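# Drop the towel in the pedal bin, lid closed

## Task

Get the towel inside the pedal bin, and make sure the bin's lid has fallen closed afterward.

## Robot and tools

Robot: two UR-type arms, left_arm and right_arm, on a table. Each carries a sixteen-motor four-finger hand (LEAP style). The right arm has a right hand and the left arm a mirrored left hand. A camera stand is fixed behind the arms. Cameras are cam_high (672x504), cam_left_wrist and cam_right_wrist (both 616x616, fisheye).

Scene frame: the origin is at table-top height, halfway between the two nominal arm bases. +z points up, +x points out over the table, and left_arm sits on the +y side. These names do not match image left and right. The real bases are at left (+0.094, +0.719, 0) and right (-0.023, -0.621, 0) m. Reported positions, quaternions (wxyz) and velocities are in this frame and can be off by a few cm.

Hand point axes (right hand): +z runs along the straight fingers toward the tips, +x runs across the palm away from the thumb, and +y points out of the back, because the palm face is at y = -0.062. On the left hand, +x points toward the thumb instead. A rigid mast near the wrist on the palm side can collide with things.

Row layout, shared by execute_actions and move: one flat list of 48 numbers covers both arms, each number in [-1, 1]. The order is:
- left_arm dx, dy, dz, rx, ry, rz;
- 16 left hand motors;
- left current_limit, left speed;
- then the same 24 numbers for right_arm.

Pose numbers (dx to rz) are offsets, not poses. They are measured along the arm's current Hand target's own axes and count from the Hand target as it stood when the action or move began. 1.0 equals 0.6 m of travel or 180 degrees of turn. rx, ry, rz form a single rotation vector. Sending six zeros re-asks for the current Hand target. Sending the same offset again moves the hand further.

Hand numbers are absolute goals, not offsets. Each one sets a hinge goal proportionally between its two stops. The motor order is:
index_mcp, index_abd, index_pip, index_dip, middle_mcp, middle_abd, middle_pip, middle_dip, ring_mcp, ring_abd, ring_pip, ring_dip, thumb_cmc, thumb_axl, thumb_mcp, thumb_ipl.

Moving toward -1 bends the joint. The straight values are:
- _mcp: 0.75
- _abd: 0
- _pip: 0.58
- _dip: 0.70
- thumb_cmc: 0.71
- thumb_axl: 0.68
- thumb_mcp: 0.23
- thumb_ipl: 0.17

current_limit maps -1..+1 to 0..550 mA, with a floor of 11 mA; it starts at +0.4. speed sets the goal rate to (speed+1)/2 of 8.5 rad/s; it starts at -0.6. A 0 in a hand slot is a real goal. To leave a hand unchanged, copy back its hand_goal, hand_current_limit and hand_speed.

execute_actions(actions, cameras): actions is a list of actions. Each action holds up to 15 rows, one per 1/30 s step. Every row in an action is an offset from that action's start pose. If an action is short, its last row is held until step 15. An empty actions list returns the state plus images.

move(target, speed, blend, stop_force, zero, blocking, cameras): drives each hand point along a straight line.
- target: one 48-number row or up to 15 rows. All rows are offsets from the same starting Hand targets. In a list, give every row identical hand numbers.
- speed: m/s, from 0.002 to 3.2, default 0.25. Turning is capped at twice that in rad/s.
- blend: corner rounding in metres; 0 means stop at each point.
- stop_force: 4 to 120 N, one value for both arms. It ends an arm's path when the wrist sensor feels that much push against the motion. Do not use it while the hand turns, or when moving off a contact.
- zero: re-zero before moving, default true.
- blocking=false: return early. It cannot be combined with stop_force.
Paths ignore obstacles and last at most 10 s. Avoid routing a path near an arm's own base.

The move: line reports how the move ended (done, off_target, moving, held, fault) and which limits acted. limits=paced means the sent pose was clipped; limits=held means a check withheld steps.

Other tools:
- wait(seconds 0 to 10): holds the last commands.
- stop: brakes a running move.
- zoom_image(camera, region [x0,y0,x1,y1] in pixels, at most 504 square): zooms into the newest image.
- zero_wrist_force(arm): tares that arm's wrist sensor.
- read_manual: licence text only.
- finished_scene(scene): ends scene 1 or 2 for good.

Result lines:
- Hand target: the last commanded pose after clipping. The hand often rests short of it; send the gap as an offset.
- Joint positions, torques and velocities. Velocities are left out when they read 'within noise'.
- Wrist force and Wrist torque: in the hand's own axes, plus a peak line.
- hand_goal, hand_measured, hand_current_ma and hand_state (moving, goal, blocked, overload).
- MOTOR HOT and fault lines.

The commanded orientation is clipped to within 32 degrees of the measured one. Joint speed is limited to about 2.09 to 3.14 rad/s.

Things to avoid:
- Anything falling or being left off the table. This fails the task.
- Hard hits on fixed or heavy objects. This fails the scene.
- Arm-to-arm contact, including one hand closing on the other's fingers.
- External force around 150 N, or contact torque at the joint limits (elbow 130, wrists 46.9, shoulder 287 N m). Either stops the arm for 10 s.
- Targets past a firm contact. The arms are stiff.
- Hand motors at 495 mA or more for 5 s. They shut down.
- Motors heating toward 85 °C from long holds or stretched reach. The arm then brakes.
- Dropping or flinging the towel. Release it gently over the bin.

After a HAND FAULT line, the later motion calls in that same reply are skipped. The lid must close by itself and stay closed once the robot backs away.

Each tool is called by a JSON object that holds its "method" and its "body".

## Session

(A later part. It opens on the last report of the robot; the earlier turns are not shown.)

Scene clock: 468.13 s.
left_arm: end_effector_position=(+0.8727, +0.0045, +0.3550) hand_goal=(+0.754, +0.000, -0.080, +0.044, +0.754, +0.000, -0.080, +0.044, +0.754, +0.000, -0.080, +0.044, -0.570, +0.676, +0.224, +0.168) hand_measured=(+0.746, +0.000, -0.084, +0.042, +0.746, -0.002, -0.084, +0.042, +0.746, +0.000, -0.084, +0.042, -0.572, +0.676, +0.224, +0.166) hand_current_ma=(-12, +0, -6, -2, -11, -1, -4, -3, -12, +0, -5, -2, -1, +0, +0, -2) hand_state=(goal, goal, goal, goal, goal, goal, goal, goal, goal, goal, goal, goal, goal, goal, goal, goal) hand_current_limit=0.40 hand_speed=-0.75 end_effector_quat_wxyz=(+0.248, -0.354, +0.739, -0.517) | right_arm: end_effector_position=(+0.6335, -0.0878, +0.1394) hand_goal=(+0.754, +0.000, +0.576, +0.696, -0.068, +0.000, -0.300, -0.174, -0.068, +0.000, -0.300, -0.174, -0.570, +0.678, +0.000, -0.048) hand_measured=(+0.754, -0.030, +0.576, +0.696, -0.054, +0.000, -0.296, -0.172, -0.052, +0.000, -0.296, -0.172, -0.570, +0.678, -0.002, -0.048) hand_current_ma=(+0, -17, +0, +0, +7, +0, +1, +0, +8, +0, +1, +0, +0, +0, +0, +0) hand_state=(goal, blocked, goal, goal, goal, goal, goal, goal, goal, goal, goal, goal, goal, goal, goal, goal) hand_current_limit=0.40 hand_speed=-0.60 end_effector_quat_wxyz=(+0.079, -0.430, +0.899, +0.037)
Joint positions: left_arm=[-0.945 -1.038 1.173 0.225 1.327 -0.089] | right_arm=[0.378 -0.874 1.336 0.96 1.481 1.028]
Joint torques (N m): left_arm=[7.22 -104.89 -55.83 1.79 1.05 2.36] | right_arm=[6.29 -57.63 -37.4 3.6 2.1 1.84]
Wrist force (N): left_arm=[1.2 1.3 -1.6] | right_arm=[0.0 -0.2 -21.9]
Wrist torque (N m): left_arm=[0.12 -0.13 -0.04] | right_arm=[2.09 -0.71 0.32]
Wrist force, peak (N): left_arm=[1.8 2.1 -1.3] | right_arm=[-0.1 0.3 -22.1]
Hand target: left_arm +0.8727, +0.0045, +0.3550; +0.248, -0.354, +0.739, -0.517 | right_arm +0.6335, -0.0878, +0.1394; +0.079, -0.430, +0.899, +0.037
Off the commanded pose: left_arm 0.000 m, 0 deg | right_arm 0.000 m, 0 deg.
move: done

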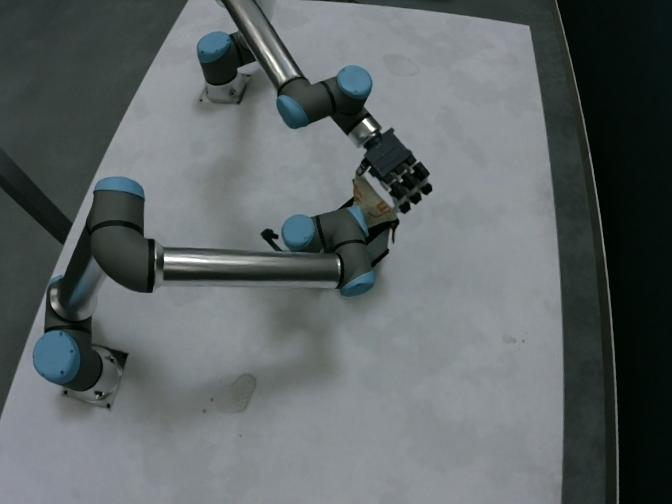

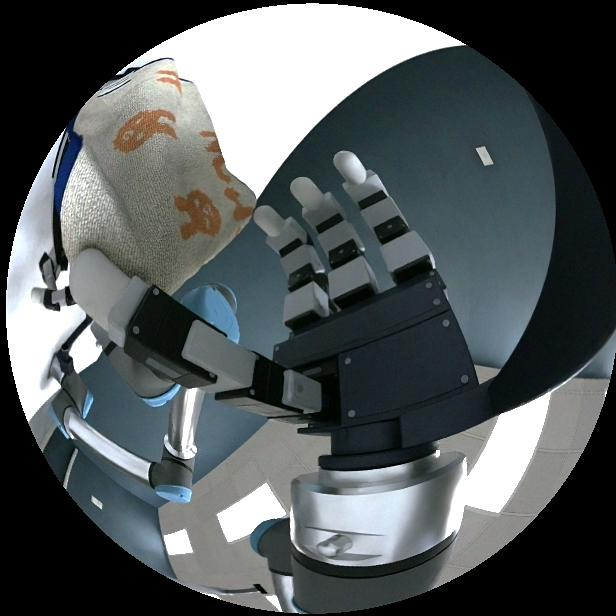

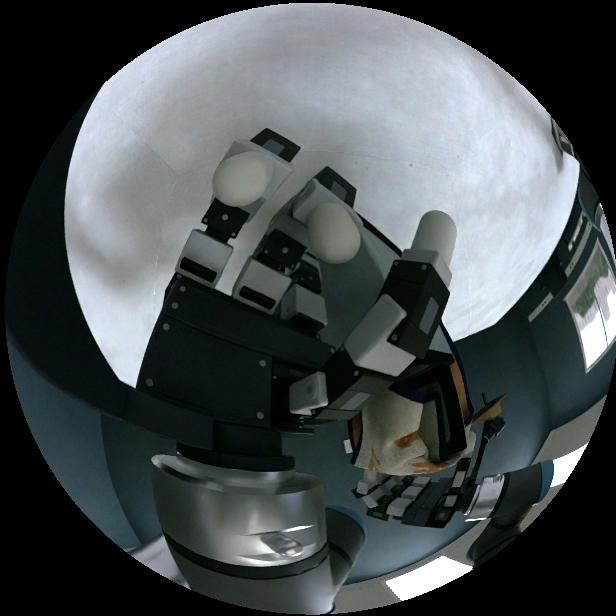

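{"method": "move", "body": {"target": [0.0233,-0.0705,-0.0257,0,0,0, 0.753,0,-0.08,0.0435,0.753,0,-0.08,0.0435,0.753,0,-0.08,0.0435,-0.571,0.6766,0.2247,0.1676,0.4,-0.75, 0,0,0,0,0,0, 0.754,0,0.576,0.696,-0.0685,0,-0.2993,-0.1739,-0.0685,0,-0.2993,-0.1739,-0.571,0.678,0,-0.0486,0.4,-0.6], "speed": 0.1}}

{"method": "move", "body": {"target": [0,0.0783,0.0285,0,0,0, 0.753,0,-0.08,0.0435,0.753,0,-0.08,0.0435,0.753,0,-0.08,0.0435,-0.571,0.6766,0.2247,0.1676,0.4,-0.75, 0,0,0,0,0,0, 0.754,0,0.576,0.696,-0.0685,0,-0.2993,-0.1739,-0.0685,0,-0.2993,-0.1739,-0.571,0.678,0,-0.0486,0.4,-0.6], "speed": 0.025, "stop_force": 5, "cameras": ["all"]}}

{"method": "zoom_image", "body": {"camera": "cam_left_wrist", "region": [0, 0, 420, 400]}}

{"method": "zoom_image", "body": {"camera": "cam_right_wrist", "region": [300, 300, 540, 540]}}

Scene clock: 525.60 s.
left_arm: end_effector_position=(+0.8638, -0.0065, +0.4002) hand_goal=(+0.754, +0.000, -0.080, +0.044, +0.754, +0.000, -0.080, +0.044, +0.754, +0.000, -0.080, +0.044, -0.570, +0.676, +0.224, +0.168) hand_measured=(+0.746, +0.000, -0.084, +0.042, +0.746, -0.002, -0.084, +0.042, +0.746, +0.000, -0.084, +0.042, -0.572, +0.676, +0.224, +0.166) hand_current_ma=(-12, +0, -6, -2, -11, -1, -4, -3, -12, +0, -5, -2, -2, +0, +0, -2) hand_state=(goal, goal, goal, goal, goal, goal, goal, goal, goal, goal, goal, goal, goal, goal, goal, goal) hand_current_limit=0.40 hand_speed=-0.75 end_effector_quat_wxyz=(+0.248, -0.354, +0.739, -0.517) end_effector_velocity=(+0.001, +0.000, -0.002) end_effector_angular_velocity=(-0.001, +0.000, +0.001) | right_arm: end_effector_position=(+0.6335, -0.0878, +0.1394) hand_goal=(+0.754, +0.000, +0.576, +0.696, -0.068, +0.000, -0.300, -0.174, -0.068, +0.000, -0.300, -0.174, -0.570, +0.678, +0.000, -0.048) hand_measured=(+0.754, -0.030, +0.576, +0.696, -0.054, +0.000, -0.296, -0.172, -0.052, +0.000, -0.296, -0.172, -0.570, +0.678, -0.002, -0.048) hand_current_ma=(+0, -17, +0, +0, +7, +0, +1, +0, +8, +0, +1, +0, +0, +0, +0, +0) hand_state=(goal, blocked, goal, goal, goal, goal, goal, goal, goal, goal, goal, goal, goal, goal, goal, goal) hand_current_limit=0.40 hand_speed=-0.60 end_effector_quat_wxyz=(+0.079, -0.430, +0.899, +0.037)
Joint positions: left_arm=[-0.961 -1.044 1.104 0.302 1.311 -0.095] | right_arm=[0.378 -0.874 1.336 0.96 1.481 1.028]
Joint velocities: left_arm=[0 0.001 0.003 -0.005 -0.001 -0.001] | right_arm=[within noise]
Joint torques (N m): left_arm=[7.72 -81.33 -41.37 -3.47 1.61 -0.89] | right_arm=[4.71 -58.15 -38.09 3.36 1.52 1.15]
Wrist force (N): left_arm=[1.4 1.7 -1.3] | right_arm=[0.1 -0.4 -20.7]
Wrist torque (N m): left_arm=[0.17 -0.14 0.08] | right_arm=[1.97 -0.69 0.32]
Wrist force, peak (N): left_arm=[1.0 2.9 -1.3] | right_arm=[0.3 -0.1 -22.5]
Hand target: left_arm +0.8639, -0.0064, +0.4001; +0.248, -0.354, +0.739, -0.517 | right_arm +0.6335, -0.0878, +0.1394; +0.079, -0.430, +0.899, +0.037
Off the commanded pose: left_arm 0.000 m, 0 deg | right_arm 0.000 m, 0 deg.
move: done

Scene clock: 528.77 s.
left_arm: end_effector_position=(+0.8639, -0.0063, +0.3500) hand_goal=(+0.754, +0.000, -0.080, +0.044, +0.754, +0.000, -0.080, +0.044, +0.754, +0.000, -0.080, +0.044, -0.570, +0.676, +0.224, +0.168) hand_measured=(+0.746, +0.000, -0.084, +0.042, +0.746, -0.002, -0.084, +0.042, +0.746, +0.000, -0.084, +0.042, -0.580, +0.676, +0.230, +0.170) hand_current_ma=(-12, +0, -6, -2, -11, -1, -4, -3, -12, +0, -5, -2, -14, +0, +8, +2) hand_state=(goal, goal, goal, goal, goal, goal, goal, goal, goal, goal, goal, goal, goal, goal, goal, goal) hand_current_limit=0.40 hand_speed=-0.75 end_effector_quat_wxyz=(+0.248, -0.354, +0.739, -0.517) | right_arm: end_effector_position=(+0.6335, -0.0878, +0.1394) hand_goal=(+0.754, +0.000, +0.576, +0.696, -0.068, +0.000, -0.300, -0.174, -0.068, +0.000, -0.300, -0.174, -0.570, +0.678, +0.000, -0.048) hand_measured=(+0.754, -0.030, +0.576, +0.696, -0.054, +0.000, -0.296, -0.172, -0.052, +0.000, -0.296, -0.172, -0.570, +0.678, -0.002, -0.048) hand_current_ma=(+0, -17, +0, +0, +7, +0, +1, +0, +8, +0, +1, +0, +0, +0, +0, +0) hand_state=(goal, blocked, goal, goal, goal, goal, goal, goal, goal, goal, goal, goal, goal, goal, goal, goal) hand_current_limit=0.40 hand_speed=-0.60 end_effector_quat_wxyz=(+0.079, -0.430, +0.899, +0.037)
Joint positions: left_arm=[-0.961 -1.035 1.178 0.219 1.311 -0.095] | right_arm=[0.378 -0.874 1.336 0.96 1.481 1.028]
Joint torques (N m): left_arm=[6.31 -104.07 -55.87 1.73 1.8 2.28] | right_arm=[2.63 -57.87 -37.09 3.12 1.33 1.14]
Wrist force (N): left_arm=[0.9 1.0 -2.2] | right_arm=[0.1 -0.6 -24.3]
Wrist torque (N m): left_arm=[0.09 -0.10 0.11] | right_arm=[2.22 -0.78 0.32]
Wrist force, peak (N): left_arm=[1.6 2.0 -1.3] | right_arm=[-0.4 0.0 -24.5]
Hand target: left_arm +0.8639, -0.0063, +0.3501; +0.248, -0.354, +0.739, -0.517 | right_arm +0.6335, -0.0878, +0.1394; +0.079, -0.430, +0.899, +0.037
Off the commanded pose: left_arm 0.000 m, 0 deg | right_arm 0.000 m, 0 deg.
move: done

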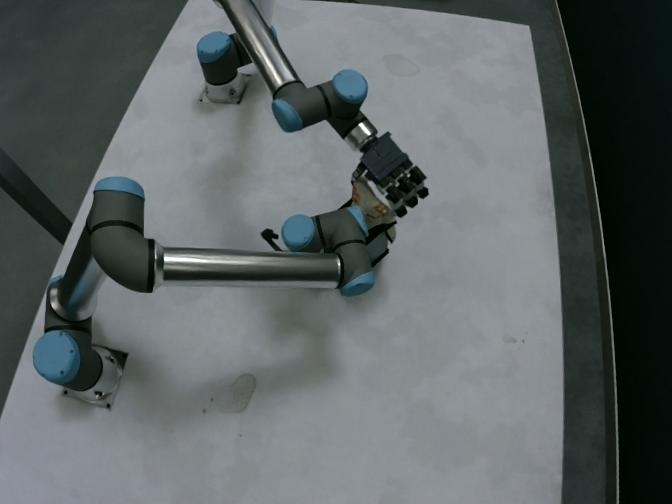

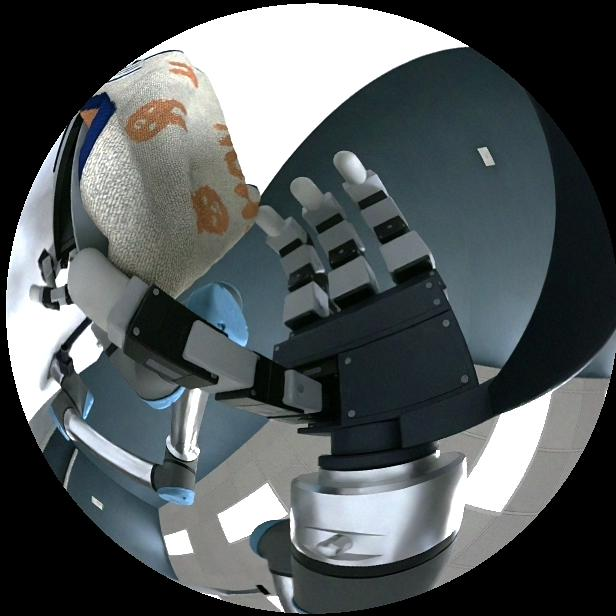

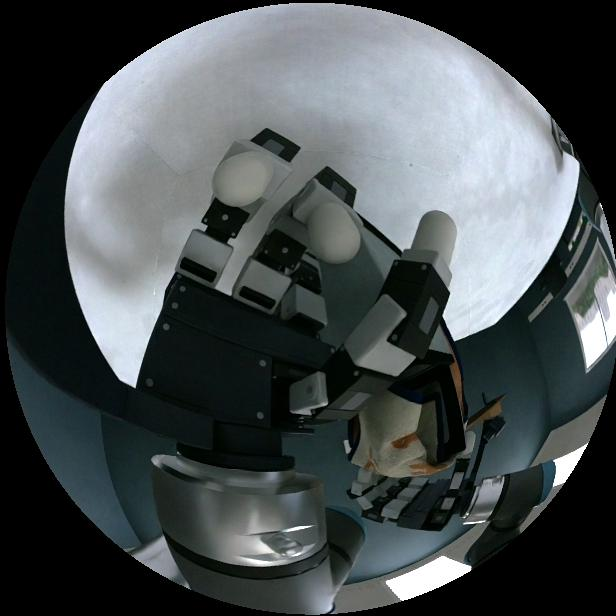

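Scaled by 1.200 from the camera's 616x616 image, which has a finer 880x880 frame.

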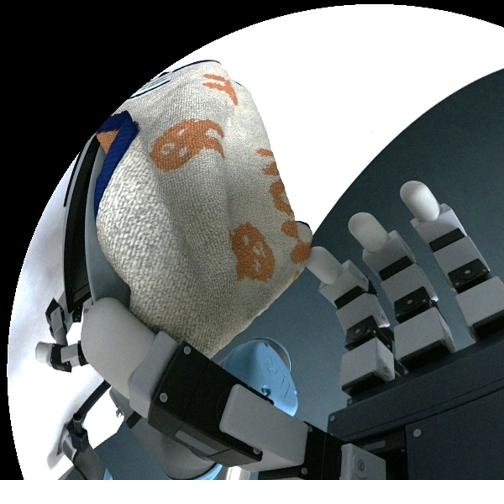

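Scaled by 2.100 from the camera's 616x616 image, which has a finer 880x880 frame.

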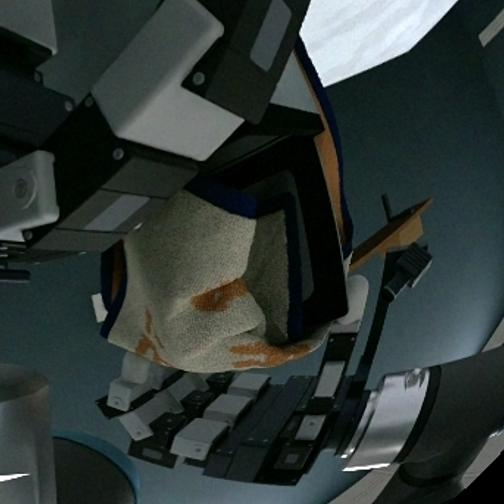

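{"method": "move", "body": {"target": [[0,-0.0705,-0.0257,0,0,0, 0.753,0,-0.08,0.0435,0.753,0,-0.08,0.0435,0.753,0,-0.08,0.0435,-0.571,0.6766,0.2247,0.1676,0.4,-0.75, 0,0,0,0,0,0, 0.754,0,0.576,0.696,-0.0685,0,-0.2993,-0.1739,-0.0685,0,-0.2993,-0.1739,-0.571,0.678,0,-0.0486,0.4,-0.6],[0.0258,-0.0848,0.0135,0,0,0, 0.753,0,-0.08,0.0435,0.753,0,-0.08,0.0435,0.753,0,-0.08,0.0435,-0.571,0.6766,0.2247,0.1676,0.4,-0.75, 0,0,0,0,0,0, 0.754,0,0.576,0.696,-0.0685,0,-0.2993,-0.1739,-0.0685,0,-0.2993,-0.1739,-0.571,0.678,0,-0.0486,0.4,-0.6]], "speed": 0.12}}

{"method": "move", "body": {"target": [0,0.0548,0.02,0,0,0, 0.753,0,-0.08,0.0435,0.753,0,-0.08,0.0435,0.753,0,-0.08,0.0435,-0.571,0.6766,0.2247,0.1676,0.4,-0.75, 0,0,0,0,0,0, 0.754,0,0.576,0.696,-0.0685,0,-0.2993,-0.1739,-0.0685,0,-0.2993,-0.1739,-0.571,0.678,0,-0.0486,0.4,-0.6], "speed": 0.02, "stop_force": 5, "cameras": ["all"]}}

{"method": "zoom_image", "body": {"camera": "cam_left_wrist", "region": [0, 0, 420, 400]}}

{"method": "zoom_image", "body": {"camera": "cam_right_wrist", "region": [300, 300, 540, 540]}}

{"method": "zoom_image", "body": {"camera": "cam_high", "region": [310, 110, 430, 290]}}

Scene clock: 582.03 s.
left_arm: end_effector_position=(+0.8736, -0.0342, +0.3950) hand_goal=(+0.754, +0.000, -0.080, +0.044, +0.754, +0.000, -0.080, +0.044, +0.754, +0.000, -0.080, +0.044, -0.570, +0.676, +0.224, +0.168) hand_measured=(+0.746, +0.000, -0.084, +0.042, +0.746, -0.002, -0.084, +0.042, +0.746, +0.000, -0.084, +0.042, -0.572, +0.676, +0.224, +0.170) hand_current_ma=(-12, +0, -5, -2, -11, -1, -4, -3, -12, +0, -5, -2, -3, +0, +0, +2) hand_state=(goal, goal, goal, goal, goal, goal, goal, goal, goal, goal, goal, goal, goal, goal, goal, goal) hand_current_limit=0.40 hand_speed=-0.75 end_effector_quat_wxyz=(+0.248, -0.354, +0.739, -0.517) | right_arm: end_effector_position=(+0.6335, -0.0878, +0.1394) hand_goal=(+0.754, +0.000, +0.576, +0.696, -0.068, +0.000, -0.300, -0.174, -0.068, +0.000, -0.300, -0.174, -0.570, +0.678, +0.000, -0.048) hand_measured=(+0.754, -0.030, +0.576, +0.696, -0.054, +0.000, -0.296, -0.172, -0.052, +0.000, -0.296, -0.172, -0.570, +0.678, -0.002, -0.048) hand_current_ma=(+0, -17, +0, +0, +7, +0, +1, +0, +8, +0, +1, +0, +0, +0, +0, +0) hand_state=(goal, blocked, goal, goal, goal, goal, goal, goal, goal, goal, goal, goal, goal, goal, goal, goal) hand_current_limit=0.40 hand_speed=-0.60 end_effector_quat_wxyz=(+0.079, -0.430, +0.899, +0.037)
Joint positions: left_arm=[-0.971 -0.994 1.034 0.323 1.303 -0.099] | right_arm=[0.378 -0.874 1.336 0.96 1.481 1.028]
Joint torques (N m): left_arm=[6.58 -96.53 -48.94 -3.58 1.93 -0.22] | right_arm=[3.34 -62.21 -36.73 2.28 1.4 -0.28]
Wrist force (N): left_arm=[1.5 1.9 -1.1] | right_arm=[0.0 0.2 -21.1]
Wrist torque (N m): left_arm=[0.17 -0.16 0.08] | right_arm=[2.09 -0.70 0.32]
Wrist force, peak (N): left_arm=[0.8 2.5 -2.5] | right_arm=[0.0 0.0 -24.7]
Hand target: left_arm +0.8737, -0.0341, +0.3951; +0.248, -0.354, +0.739, -0.517 | right_arm +0.6335, -0.0878, +0.1394; +0.079, -0.430, +0.899, +0.037
Off the commanded pose: left_arm 0.000 m, 0 deg | right_arm 0.000 m, 0 deg.
move: done

Scene clock: 584.87 s.
left_arm: end_effector_position=(+0.8737, -0.0341, +0.3600) hand_goal=(+0.754, +0.000, -0.080, +0.044, +0.754, +0.000, -0.080, +0.044, +0.754, +0.000, -0.080, +0.044, -0.570, +0.676, +0.224, +0.168) hand_measured=(+0.746, +0.000, -0.084, +0.042, +0.746, -0.002, -0.084, +0.042, +0.746, +0.000, -0.084, +0.042, -0.528, +0.676, +0.244, +0.174) hand_current_ma=(-12, +0, -5, -2, -11, -1, -4, -3, -12, +0, -5, -2, +106, +0, +52, +14) hand_state=(goal, goal, goal, goal, goal, goal, goal, goal, goal, goal, goal, goal, blocked, goal, goal, goal) hand_current_limit=0.40 hand_speed=-0.75 end_effector_quat_wxyz=(+0.248, -0.354, +0.739, -0.517) | right_arm: end_effector_position=(+0.6335, -0.0878, +0.1394) hand_goal=(+0.754, +0.000, +0.576, +0.696, -0.068, +0.000, -0.300, -0.174, -0.068, +0.000, -0.300, -0.174, -0.570, +0.678, +0.000, -0.048) hand_measured=(+0.754, -0.030, +0.576, +0.696, -0.054, +0.000, -0.296, -0.172, -0.052, +0.000, -0.296, -0.172, -0.570, +0.678, -0.002, -0.048) hand_current_ma=(+0, -17, +0, +0, +7, +0, +1, +0, +8, +0, +1, +0, +0, +0, +0, +0) hand_state=(goal, blocked, goal, goal, goal, goal, goal, goal, goal, goal, goal, goal, goal, goal, goal, goal) hand_current_limit=0.40 hand_speed=-0.60 end_effector_quat_wxyz=(+0.079, -0.430, +0.899, +0.037)
Joint positions: left_arm=[-0.971 -0.989 1.088 0.264 1.303 -0.099] | right_arm=[0.378 -0.874 1.336 0.96 1.481 1.028]
Joint torques (N m): left_arm=[9.43 -102.71 -54.75 1.8 1.16 2.46] | right_arm=[3.29 -62.29 -36.57 2.19 1.27 -0.46]
Wrist force (N): left_arm=[3.3 -0.2 -2.9] | right_arm=[-0.3 -0.2 -20.8]
Wrist torque (N m): left_arm=[-0.08 -0.32 -0.04] | right_arm=[2.01 -0.71 0.30]
Wrist force, peak (N): left_arm=[3.7 -0.1 -2.9] | right_arm=[0.2 0.0 -22.2]
Hand target: left_arm +0.8737, -0.0341, +0.3601; +0.248, -0.354, +0.739, -0.517 | right_arm +0.6335, -0.0878, +0.1394; +0.079, -0.430, +0.899, +0.037
Off the commanded pose: left_arm 0.000 m, 0 deg | right_arm 0.000 m, 0 deg.
move: done

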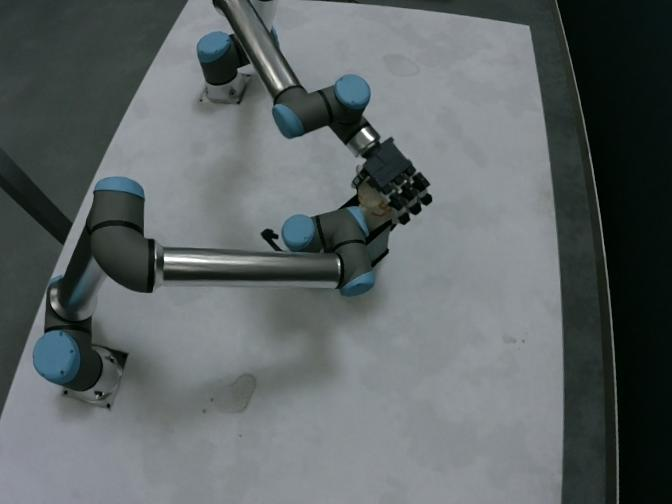

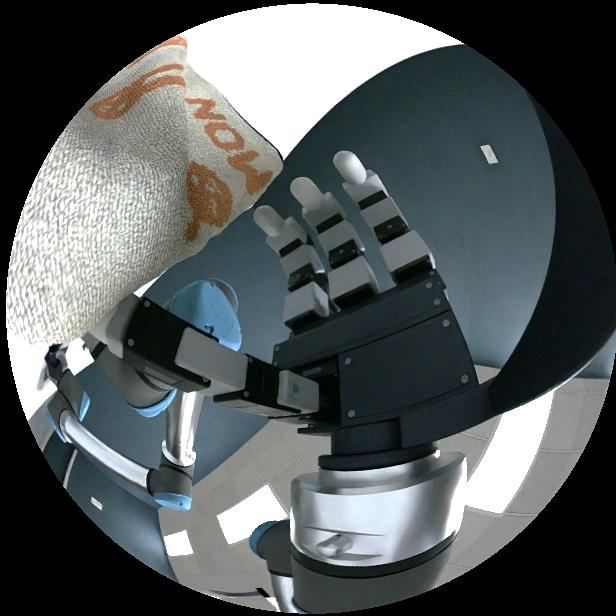

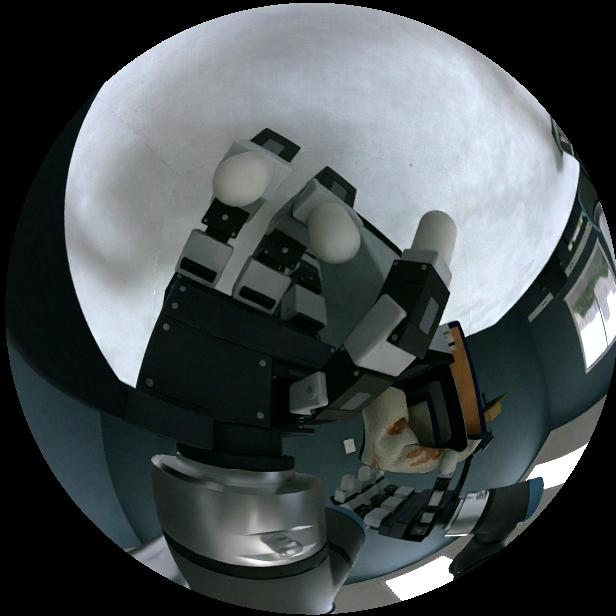

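Scaled by 1.200 from the camera's 616x616 image, which has a finer 880x880 frame.

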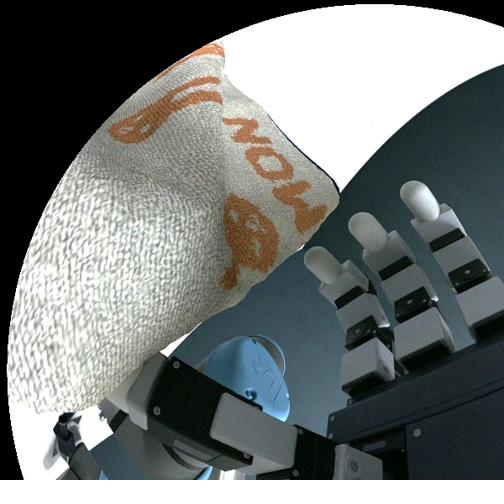

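Scaled by 2.100 from the camera's 616x616 image, which has a finer 880x880 frame.

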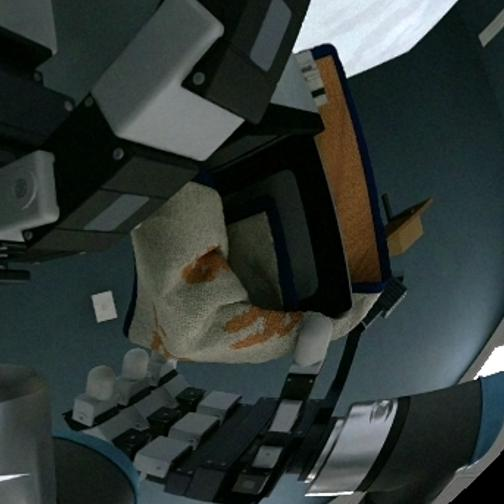

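Scaled by 2.800.

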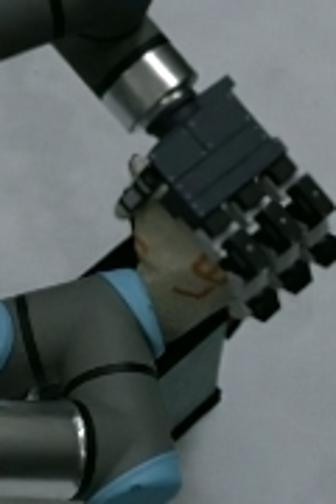

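{"method": "move", "body": {"target": [[0,-0.0564,-0.0205,0,0,0, 0.753,0,-0.08,0.0435,0.753,0,-0.08,0.0435,0.753,0,-0.08,0.0435,-0.571,0.6766,0.2247,0.1676,0.4,-0.75, 0,0,0,0,0,0, 0.754,0,0.576,0.696,-0.0685,0,-0.2993,-0.1739,-0.0685,0,-0.2993,-0.1739,-0.571,0.678,0,-0.0486,0.4,-0.6],[-0.0192,-0.0564,-0.0205,0,0,0, 0.753,0,-0.08,0.0435,0.753,0,-0.08,0.0435,0.753,0,-0.08,0.0435,-0.571,0.6766,0.2247,0.1676,0.4,-0.75, 0,0,0,0,0,0, 0.754,0,0.576,0.696,-0.0685,0,-0.2993,-0.1739,-0.0685,0,-0.2993,-0.1739,-0.571,0.678,0,-0.0486,0.4,-0.6]], "speed": 0.12}}

{"method": "move", "body": {"target": [0,0.0548,0.02,0,0,0, 0.753,0,-0.08,0.0435,0.753,0,-0.08,0.0435,0.753,0,-0.08,0.0435,-0.571,0.6766,0.2247,0.1676,0.4,-0.75, 0,0,0,0,0,0, 0.754,0,0.576,0.696,-0.0685,0,-0.2993,-0.1739,-0.0685,0,-0.2993,-0.1739,-0.571,0.678,0,-0.0486,0.4,-0.6], "speed": 0.02, "stop_force": 5, "cameras": ["all"]}}

{"method": "zoom_image", "body": {"camera": "cam_right_wrist", "region": [300, 300, 540, 540]}}

{"method": "zoom_image", "body": {"camera": "cam_left_wrist", "region": [0, 0, 420, 400]}}

Scene clock: 608.73 s.
left_arm: end_effector_position=(+0.8810, -0.0250, +0.3961) hand_goal=(+0.754, +0.000, -0.080, +0.044, +0.754, +0.000, -0.080, +0.044, +0.754, +0.000, -0.080, +0.044, -0.570, +0.676, +0.224, +0.168) hand_measured=(+0.746, +0.000, -0.084, +0.042, +0.746, -0.002, -0.084, +0.042, +0.746, +0.000, -0.084, +0.042, -0.568, +0.676, +0.224, +0.170) hand_current_ma=(-12, +0, -5, -2, -11, -1, -4, -3, -12, +0, -5, -2, +1, +0, +1, +2) hand_state=(goal, goal, goal, goal, goal, goal, goal, goal, goal, goal, goal, goal, goal, goal, goal, goal) hand_current_limit=0.40 hand_speed=-0.75 end_effector_quat_wxyz=(+0.248, -0.353, +0.739, -0.517) end_effector_velocity=(-0.003, -0.003, +0.001) end_effector_angular_velocity=(-0.001, -0.002, +0.001) | right_arm: end_effector_position=(+0.6335, -0.0878, +0.1394) hand_goal=(+0.754, +0.000, +0.576, +0.696, -0.068, +0.000, -0.300, -0.174, -0.068, +0.000, -0.300, -0.174, -0.570, +0.678, +0.000, -0.048) hand_measured=(+0.754, -0.030, +0.576, +0.696, -0.054, +0.000, -0.296, -0.172, -0.052, +0.000, -0.296, -0.172, -0.570, +0.678, -0.002, -0.048) hand_current_ma=(+0, -17, +0, +0, +7, +0, +1, +0, +8, +0, +1, +0, +0, +0, +0, +0) hand_state=(goal, blocked, goal, goal, goal, goal, goal, goal, goal, goal, goal, goal, goal, goal, goal, goal) hand_current_limit=0.40 hand_speed=-0.60 end_effector_quat_wxyz=(+0.079, -0.430, +0.899, +0.037)
Joint positions: left_arm=[-0.958 -0.996 1.035 0.322 1.315 -0.094] | right_arm=[0.378 -0.874 1.336 0.96 1.481 1.028]
Joint velocities: left_arm=[-0.005 -0.001 0 0 -0.006 -0.001] | right_arm=[within noise]
Joint torques (N m): left_arm=[-8.68 -89.15 -52.76 -1.15 -1.6 -1.71] | right_arm=[1.28 -64.98 -34.2 1.83 0.65 -1.05]
Wrist force (N): left_arm=[1.3 1.8 -1.1] | right_arm=[-0.4 -0.3 -21.4]
Wrist torque (N m): left_arm=[0.16 -0.15 -0.05] | right_arm=[2.03 -0.72 0.29]
Wrist force, peak (N): left_arm=[3.7 -0.4 -3.0] | right_arm=[-0.4 0.0 -22.3]
Hand target: left_arm +0.8809, -0.0252, +0.3961; +0.248, -0.354, +0.739, -0.517 | right_arm +0.6335, -0.0878, +0.1394; +0.079, -0.430, +0.899, +0.037
Off the commanded pose: left_arm 0.000 m, 0 deg | right_arm 0.000 m, 0 deg.
move: done

Scene clock: 610.80 s.
left_arm: end_effector_position=(+0.8809, -0.0252, +0.3787) hand_goal=(+0.754, +0.000, -0.080, +0.044, +0.754, +0.000, -0.080, +0.044, +0.754, +0.000, -0.080, +0.044, -0.570, +0.676, +0.224, +0.168) hand_measured=(+0.746, +0.000, -0.084, +0.042, +0.746, -0.002, -0.084, +0.042, +0.746, +0.000, -0.084, +0.042, -0.554, +0.676, +0.238, +0.172) hand_current_ma=(-12, +0, -5, -2, -11, -1, -4, -3, -12, +0, -5, -2, +28, +0, +32, +5) hand_state=(goal, goal, goal, goal, goal, goal, goal, goal, goal, goal, goal, goal, goal, goal, goal, goal) hand_current_limit=0.40 hand_speed=-0.75 end_effector_quat_wxyz=(+0.248, -0.354, +0.739, -0.517) | right_arm: end_effector_position=(+0.6335, -0.0878, +0.1394) hand_goal=(+0.754, +0.000, +0.576, +0.696, -0.068, +0.000, -0.300, -0.174, -0.068, +0.000, -0.300, -0.174, -0.570, +0.678, +0.000, -0.048) hand_measured=(+0.754, -0.030, +0.576, +0.696, -0.054, +0.000, -0.296, -0.172, -0.052, +0.000, -0.296, -0.172, -0.570, +0.678, -0.002, -0.048) hand_current_ma=(+0, -17, +0, +0, +7, +0, +1, +0, +8, +0, +1, +0, +0, +0, +0, +0) hand_state=(goal, blocked, goal, goal, goal, goal, goal, goal, goal, goal, goal, goal, goal, goal, goal, goal) hand_current_limit=0.40 hand_speed=-0.60 end_effector_quat_wxyz=(+0.079, -0.430, +0.899, +0.037)
Joint positions: left_arm=[-0.958 -0.994 1.063 0.293 1.315 -0.094] | right_arm=[0.378 -0.874 1.336 0.96 1.481 1.028]
Joint torques (N m): left_arm=[-11.41 -104.66 -53.83 2.17 -1.06 -2.61] | right_arm=[0.57 -64.08 -34.76 1.68 0.64 -0.99]
Wrist force (N): left_arm=[2.0 -1.7 -2.2] | right_arm=[-0.4 -0.6 -23.4]
Wrist torque (N m): left_arm=[-0.17 -0.20 -0.10] | right_arm=[2.16 -0.77 0.28]
Wrist force, peak (N): left_arm=[2.1 -3.8 -2.9] | right_arm=[-0.1 -0.4 -24.0]
Hand target: left_arm +0.8809, -0.0252, +0.3787; +0.248, -0.354, +0.739, -0.517 (not the last commanded pose) | right_arm +0.6335, -0.0878, +0.1394; +0.079, -0.430, +0.899, +0.037
Off the commanded pose: left_arm 0.018 m, 0 deg | right_arm 0.000 m, 0 deg.
move: contact (left_arm)

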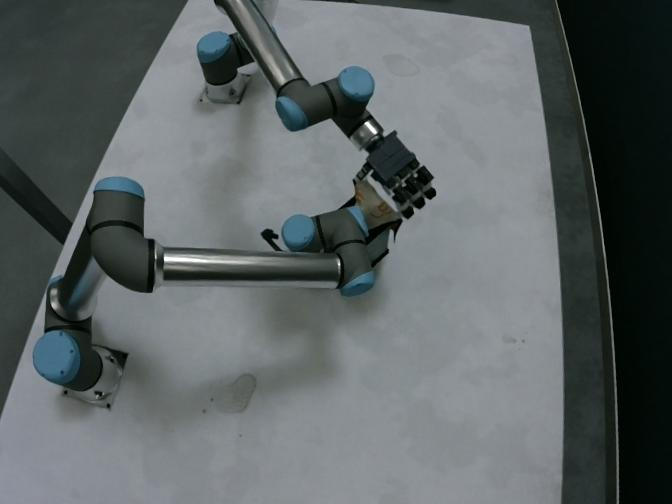

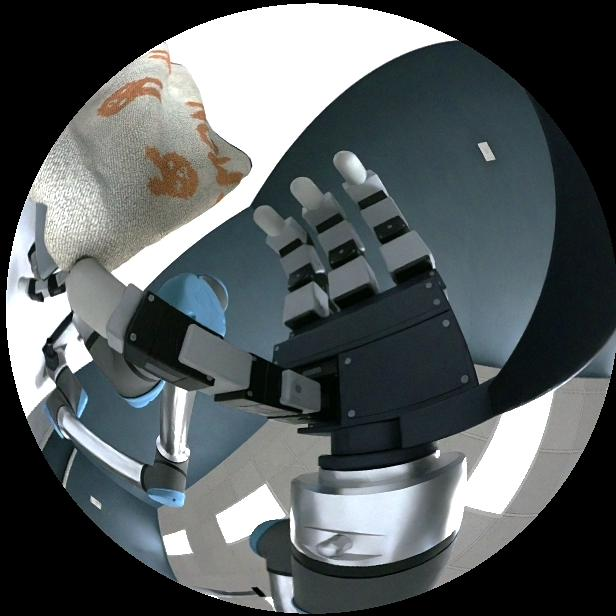

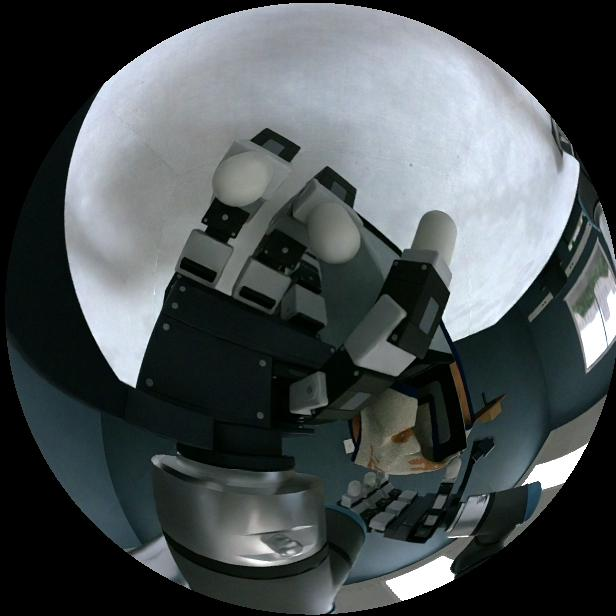

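Scaled by 2.100 from the camera's 616x616 image, which has a finer 880x880 frame.

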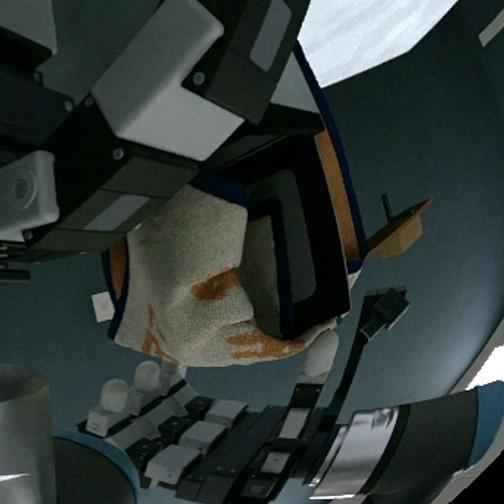

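Scaled by 1.200 from the camera's 616x616 image, which has a finer 880x880 frame.

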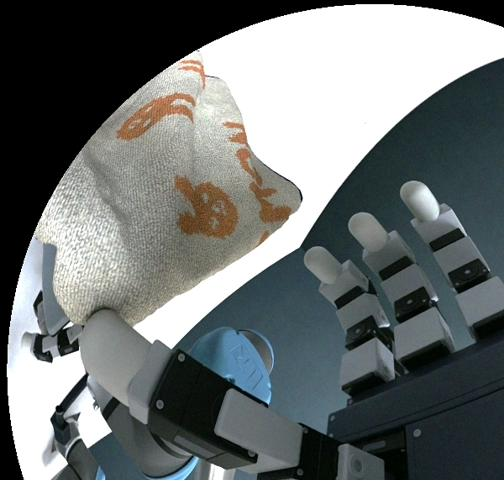

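{"method": "move", "body": {"target": [0,0,0,0,0,0, 0.178,0,-0.08,0.0435,0.178,0,-0.08,0.0435,0.178,0,-0.08,0.0435,-0.571,0.6766,0.2247,0.1676,0.4,-0.75, 0,0,0,0,0,0, 0.754,0,0.576,0.696,-0.0685,0,-0.2993,-0.1739,-0.0685,0,-0.2993,-0.1739,-0.571,0.678,0,-0.0486,0.4,-0.6], "cameras": ["cam_left_wrist"]}}

{"method": "move", "body": {"target": [0,0,0,0,0,0, -0.233,0,0.022,0.087,-0.233,0,0.022,0.087,-0.233,0,0.022,0.087,-0.571,0.6766,-0.281,0.06,0.4,-0.75, 0,0,0,0,0,0, 0.754,0,0.576,0.696,-0.0685,0,-0.2993,-0.1739,-0.0685,0,-0.2993,-0.1739,-0.571,0.678,0,-0.0486,0.4,-0.6], "cameras": ["all"]}}

{"method": "zoom_image", "body": {"camera": "cam_right_wrist", "region": [300, 300, 540, 540]}}

{"method": "zoom_image", "body": {"camera": "cam_left_wrist", "region": [0, 0, 420, 400]}}

{"method": "zoom_image", "body": {"camera": "cam_high", "region": [310, 110, 430, 290]}}

Scene clock: 644.00 s.
left_arm: end_effector_position=(+0.8809, -0.0252, +0.3787) hand_goal=(+0.178, +0.000, -0.080, +0.044, +0.178, +0.000, -0.080, +0.044, +0.178, +0.000, -0.080, +0.044, -0.570, +0.676, +0.224, +0.168) hand_measured=(+0.176, +0.000, -0.082, +0.042, +0.176, -0.002, -0.082, +0.042, +0.176, +0.000, -0.082, +0.042, -0.554, +0.676, +0.238, +0.172) hand_current_ma=(-1, +0, -2, -2, -1, -1, -2, -2, -1, +0, -2, -2, +28, +0, +32, +5) hand_state=(goal, goal, goal, goal, goal, goal, goal, goal, goal, goal, goal, goal, goal, goal, goal, goal) hand_current_limit=0.40 hand_speed=-0.75 end_effector_quat_wxyz=(+0.248, -0.354, +0.739, -0.517) | right_arm: end_effector_position=(+0.6335, -0.0878, +0.1394) hand_goal=(+0.754, +0.000, +0.576, +0.696, -0.068, +0.000, -0.300, -0.174, -0.068, +0.000, -0.300, -0.174, -0.570, +0.678, +0.000, -0.048) hand_measured=(+0.754, -0.030, +0.576, +0.696, -0.054, +0.000, -0.296, -0.172, -0.052, +0.000, -0.296, -0.172, -0.570, +0.678, -0.002, -0.048) hand_current_ma=(+0, -17, +0, +0, +7, +0, +1, +0, +8, +0, +1, +0, +0, +0, +0, +0) hand_state=(goal, blocked, goal, goal, goal, goal, goal, goal, goal, goal, goal, goal, goal, goal, goal, goal) hand_current_limit=0.40 hand_speed=-0.60 end_effector_quat_wxyz=(+0.079, -0.430, +0.899, +0.037)
Joint positions: left_arm=[-0.958 -0.994 1.063 0.293 1.315 -0.094] | right_arm=[0.378 -0.874 1.336 0.96 1.481 1.028]
Joint torques (N m): left_arm=[-11.13 -103.27 -52.99 1.83 -1.34 1.41] | right_arm=[-0.48 -61.83 -33.24 1.63 0.46 -1.39]
Wrist force (N): left_arm=[1.7 -2.0 -2.1] | right_arm=[-0.3 -0.7 -23.5]
Wrist torque (N m): left_arm=[-0.13 -0.17 -0.11] | right_arm=[2.15 -0.78 0.29]
Wrist force, peak (N): left_arm=[2.1 -2.0 -2.5] | right_arm=[-0.1 0.0 -24.2]
Hand target: left_arm +0.8809, -0.0252, +0.3787; +0.248, -0.354, +0.739, -0.517 | right_arm +0.6335, -0.0878, +0.1394; +0.079, -0.430, +0.899, +0.037
Off the commanded pose: left_arm 0.000 m, 0 deg | right_arm 0.000 m, 0 deg.
move: done
Images, in order (width x height): cam_left_wrist 616x616.

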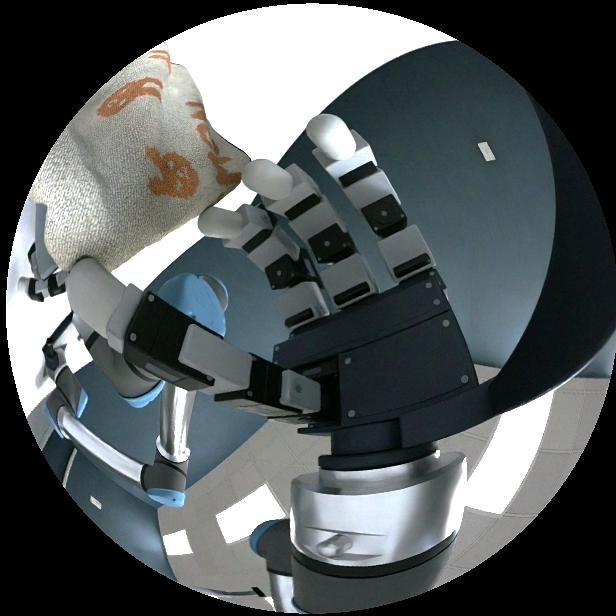

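Scene clock: 644.77 s.
left_arm: end_effector_position=(+0.8809, -0.0252, +0.3788) hand_goal=(-0.232, +0.000, +0.022, +0.088, -0.232, +0.000, +0.022, +0.088, -0.232, +0.000, +0.022, +0.088, -0.570, +0.676, -0.280, +0.060) hand_measured=(-0.228, +0.000, +0.020, +0.086, -0.228, -0.002, +0.020, +0.086, -0.228, +0.000, +0.020, +0.086, -0.550, +0.676, +0.234, +0.114) hand_current_ma=(+5, +0, -1, -2, +4, -1, -1, -2, +5, +0, -1, -2, +38, +0, +385, +217) hand_state=(goal, goal, goal, goal, goal, goal, goal, goal, goal, goal, goal, goal, goal, goal, blocked, blocked) hand_current_limit=0.40 hand_speed=-0.75 end_effector_quat_wxyz=(+0.248, -0.354, +0.739, -0.517) | right_arm: end_effector_position=(+0.6335, -0.0878, +0.1394) hand_goal=(+0.754, +0.000, +0.576, +0.696, -0.068, +0.000, -0.300, -0.174, -0.068, +0.000, -0.300, -0.174, -0.570, +0.678, +0.000, -0.048) hand_measured=(+0.754, -0.030, +0.576, +0.696, -0.054, +0.000, -0.296, -0.172, -0.052, +0.000, -0.296, -0.172, -0.570, +0.678, -0.002, -0.048) hand_current_ma=(+0, -17, +0, +0, +7, +0, +1, +0, +8, +0, +1, +0, +0, +0, +0, +0) hand_state=(goal, blocked, goal, goal, goal, goal, goal, goal, goal, goal, goal, goal, goal, goal, goal, goal) hand_current_limit=0.40 hand_speed=-0.60 end_effector_quat_wxyz=(+0.079, -0.430, +0.899, +0.037)
Joint positions: left_arm=[-0.958 -0.994 1.063 0.293 1.315 -0.094] | right_arm=[0.378 -0.874 1.336 0.96 1.481 1.028]
Joint torques (N m): left_arm=[-12.26 -97.02 -50.63 0.49 -1.61 1.55] | right_arm=[-0.65 -64.83 -33.54 1.52 0.39 -1.5]
Wrist force (N): left_arm=[2.1 -3.2 -6.0] | right_arm=[-0.5 0.0 -24.8]
Wrist torque (N m): left_arm=[-0.38 -0.14 -0.16] | right_arm=[2.36 -0.80 0.28]
Wrist force, peak (N): left_arm=[2.4 -3.3 -6.1] | right_arm=[-0.2 -0.5 -25.0]
Hand target: left_arm +0.8809, -0.0252, +0.3787; +0.248, -0.354, +0.739, -0.517 | right_arm +0.6335, -0.0878, +0.1394; +0.079, -0.430, +0.899, +0.037
Off the commanded pose: left_arm 0.000 m, 0 deg | right_arm 0.000 m, 0 deg.
move: done

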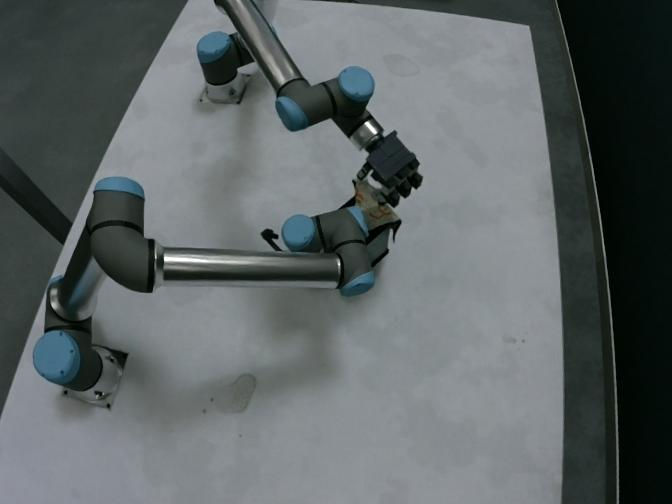

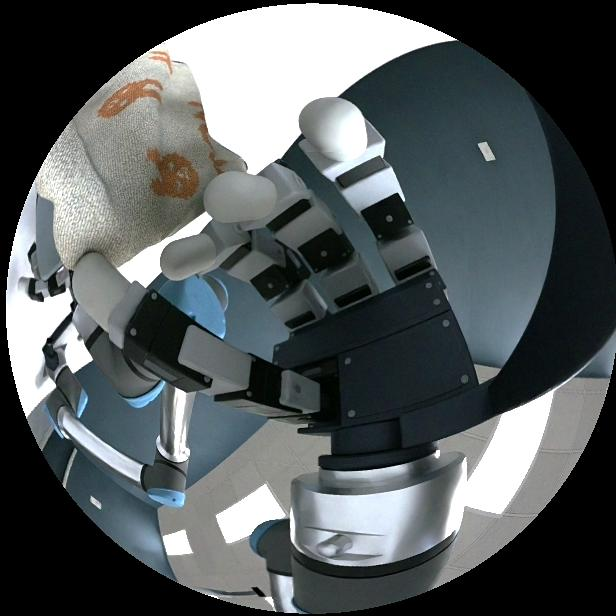

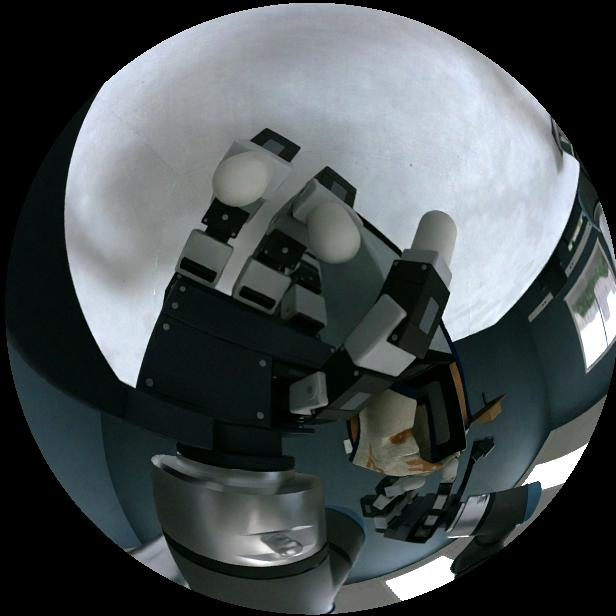

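Scaled by 2.100 from the camera's 616x616 image, which has a finer 880x880 frame.

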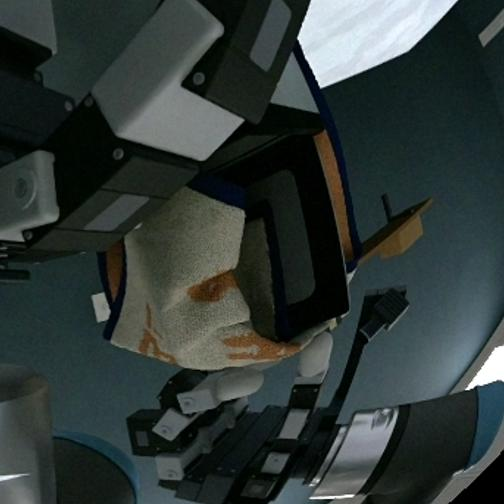

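Scaled by 1.200 from the camera's 616x616 image, which has a finer 880x880 frame.

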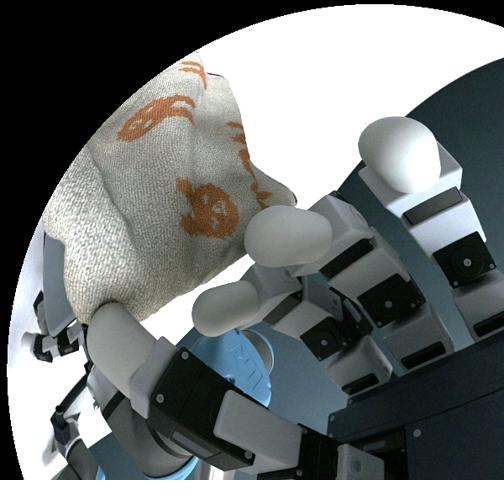

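Scaled by 2.800.

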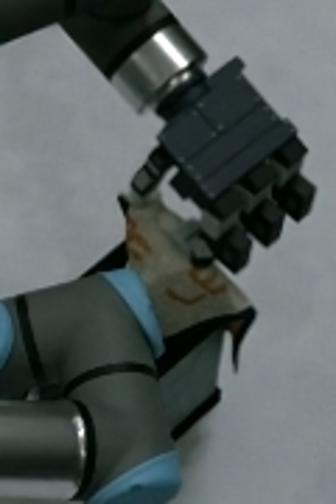

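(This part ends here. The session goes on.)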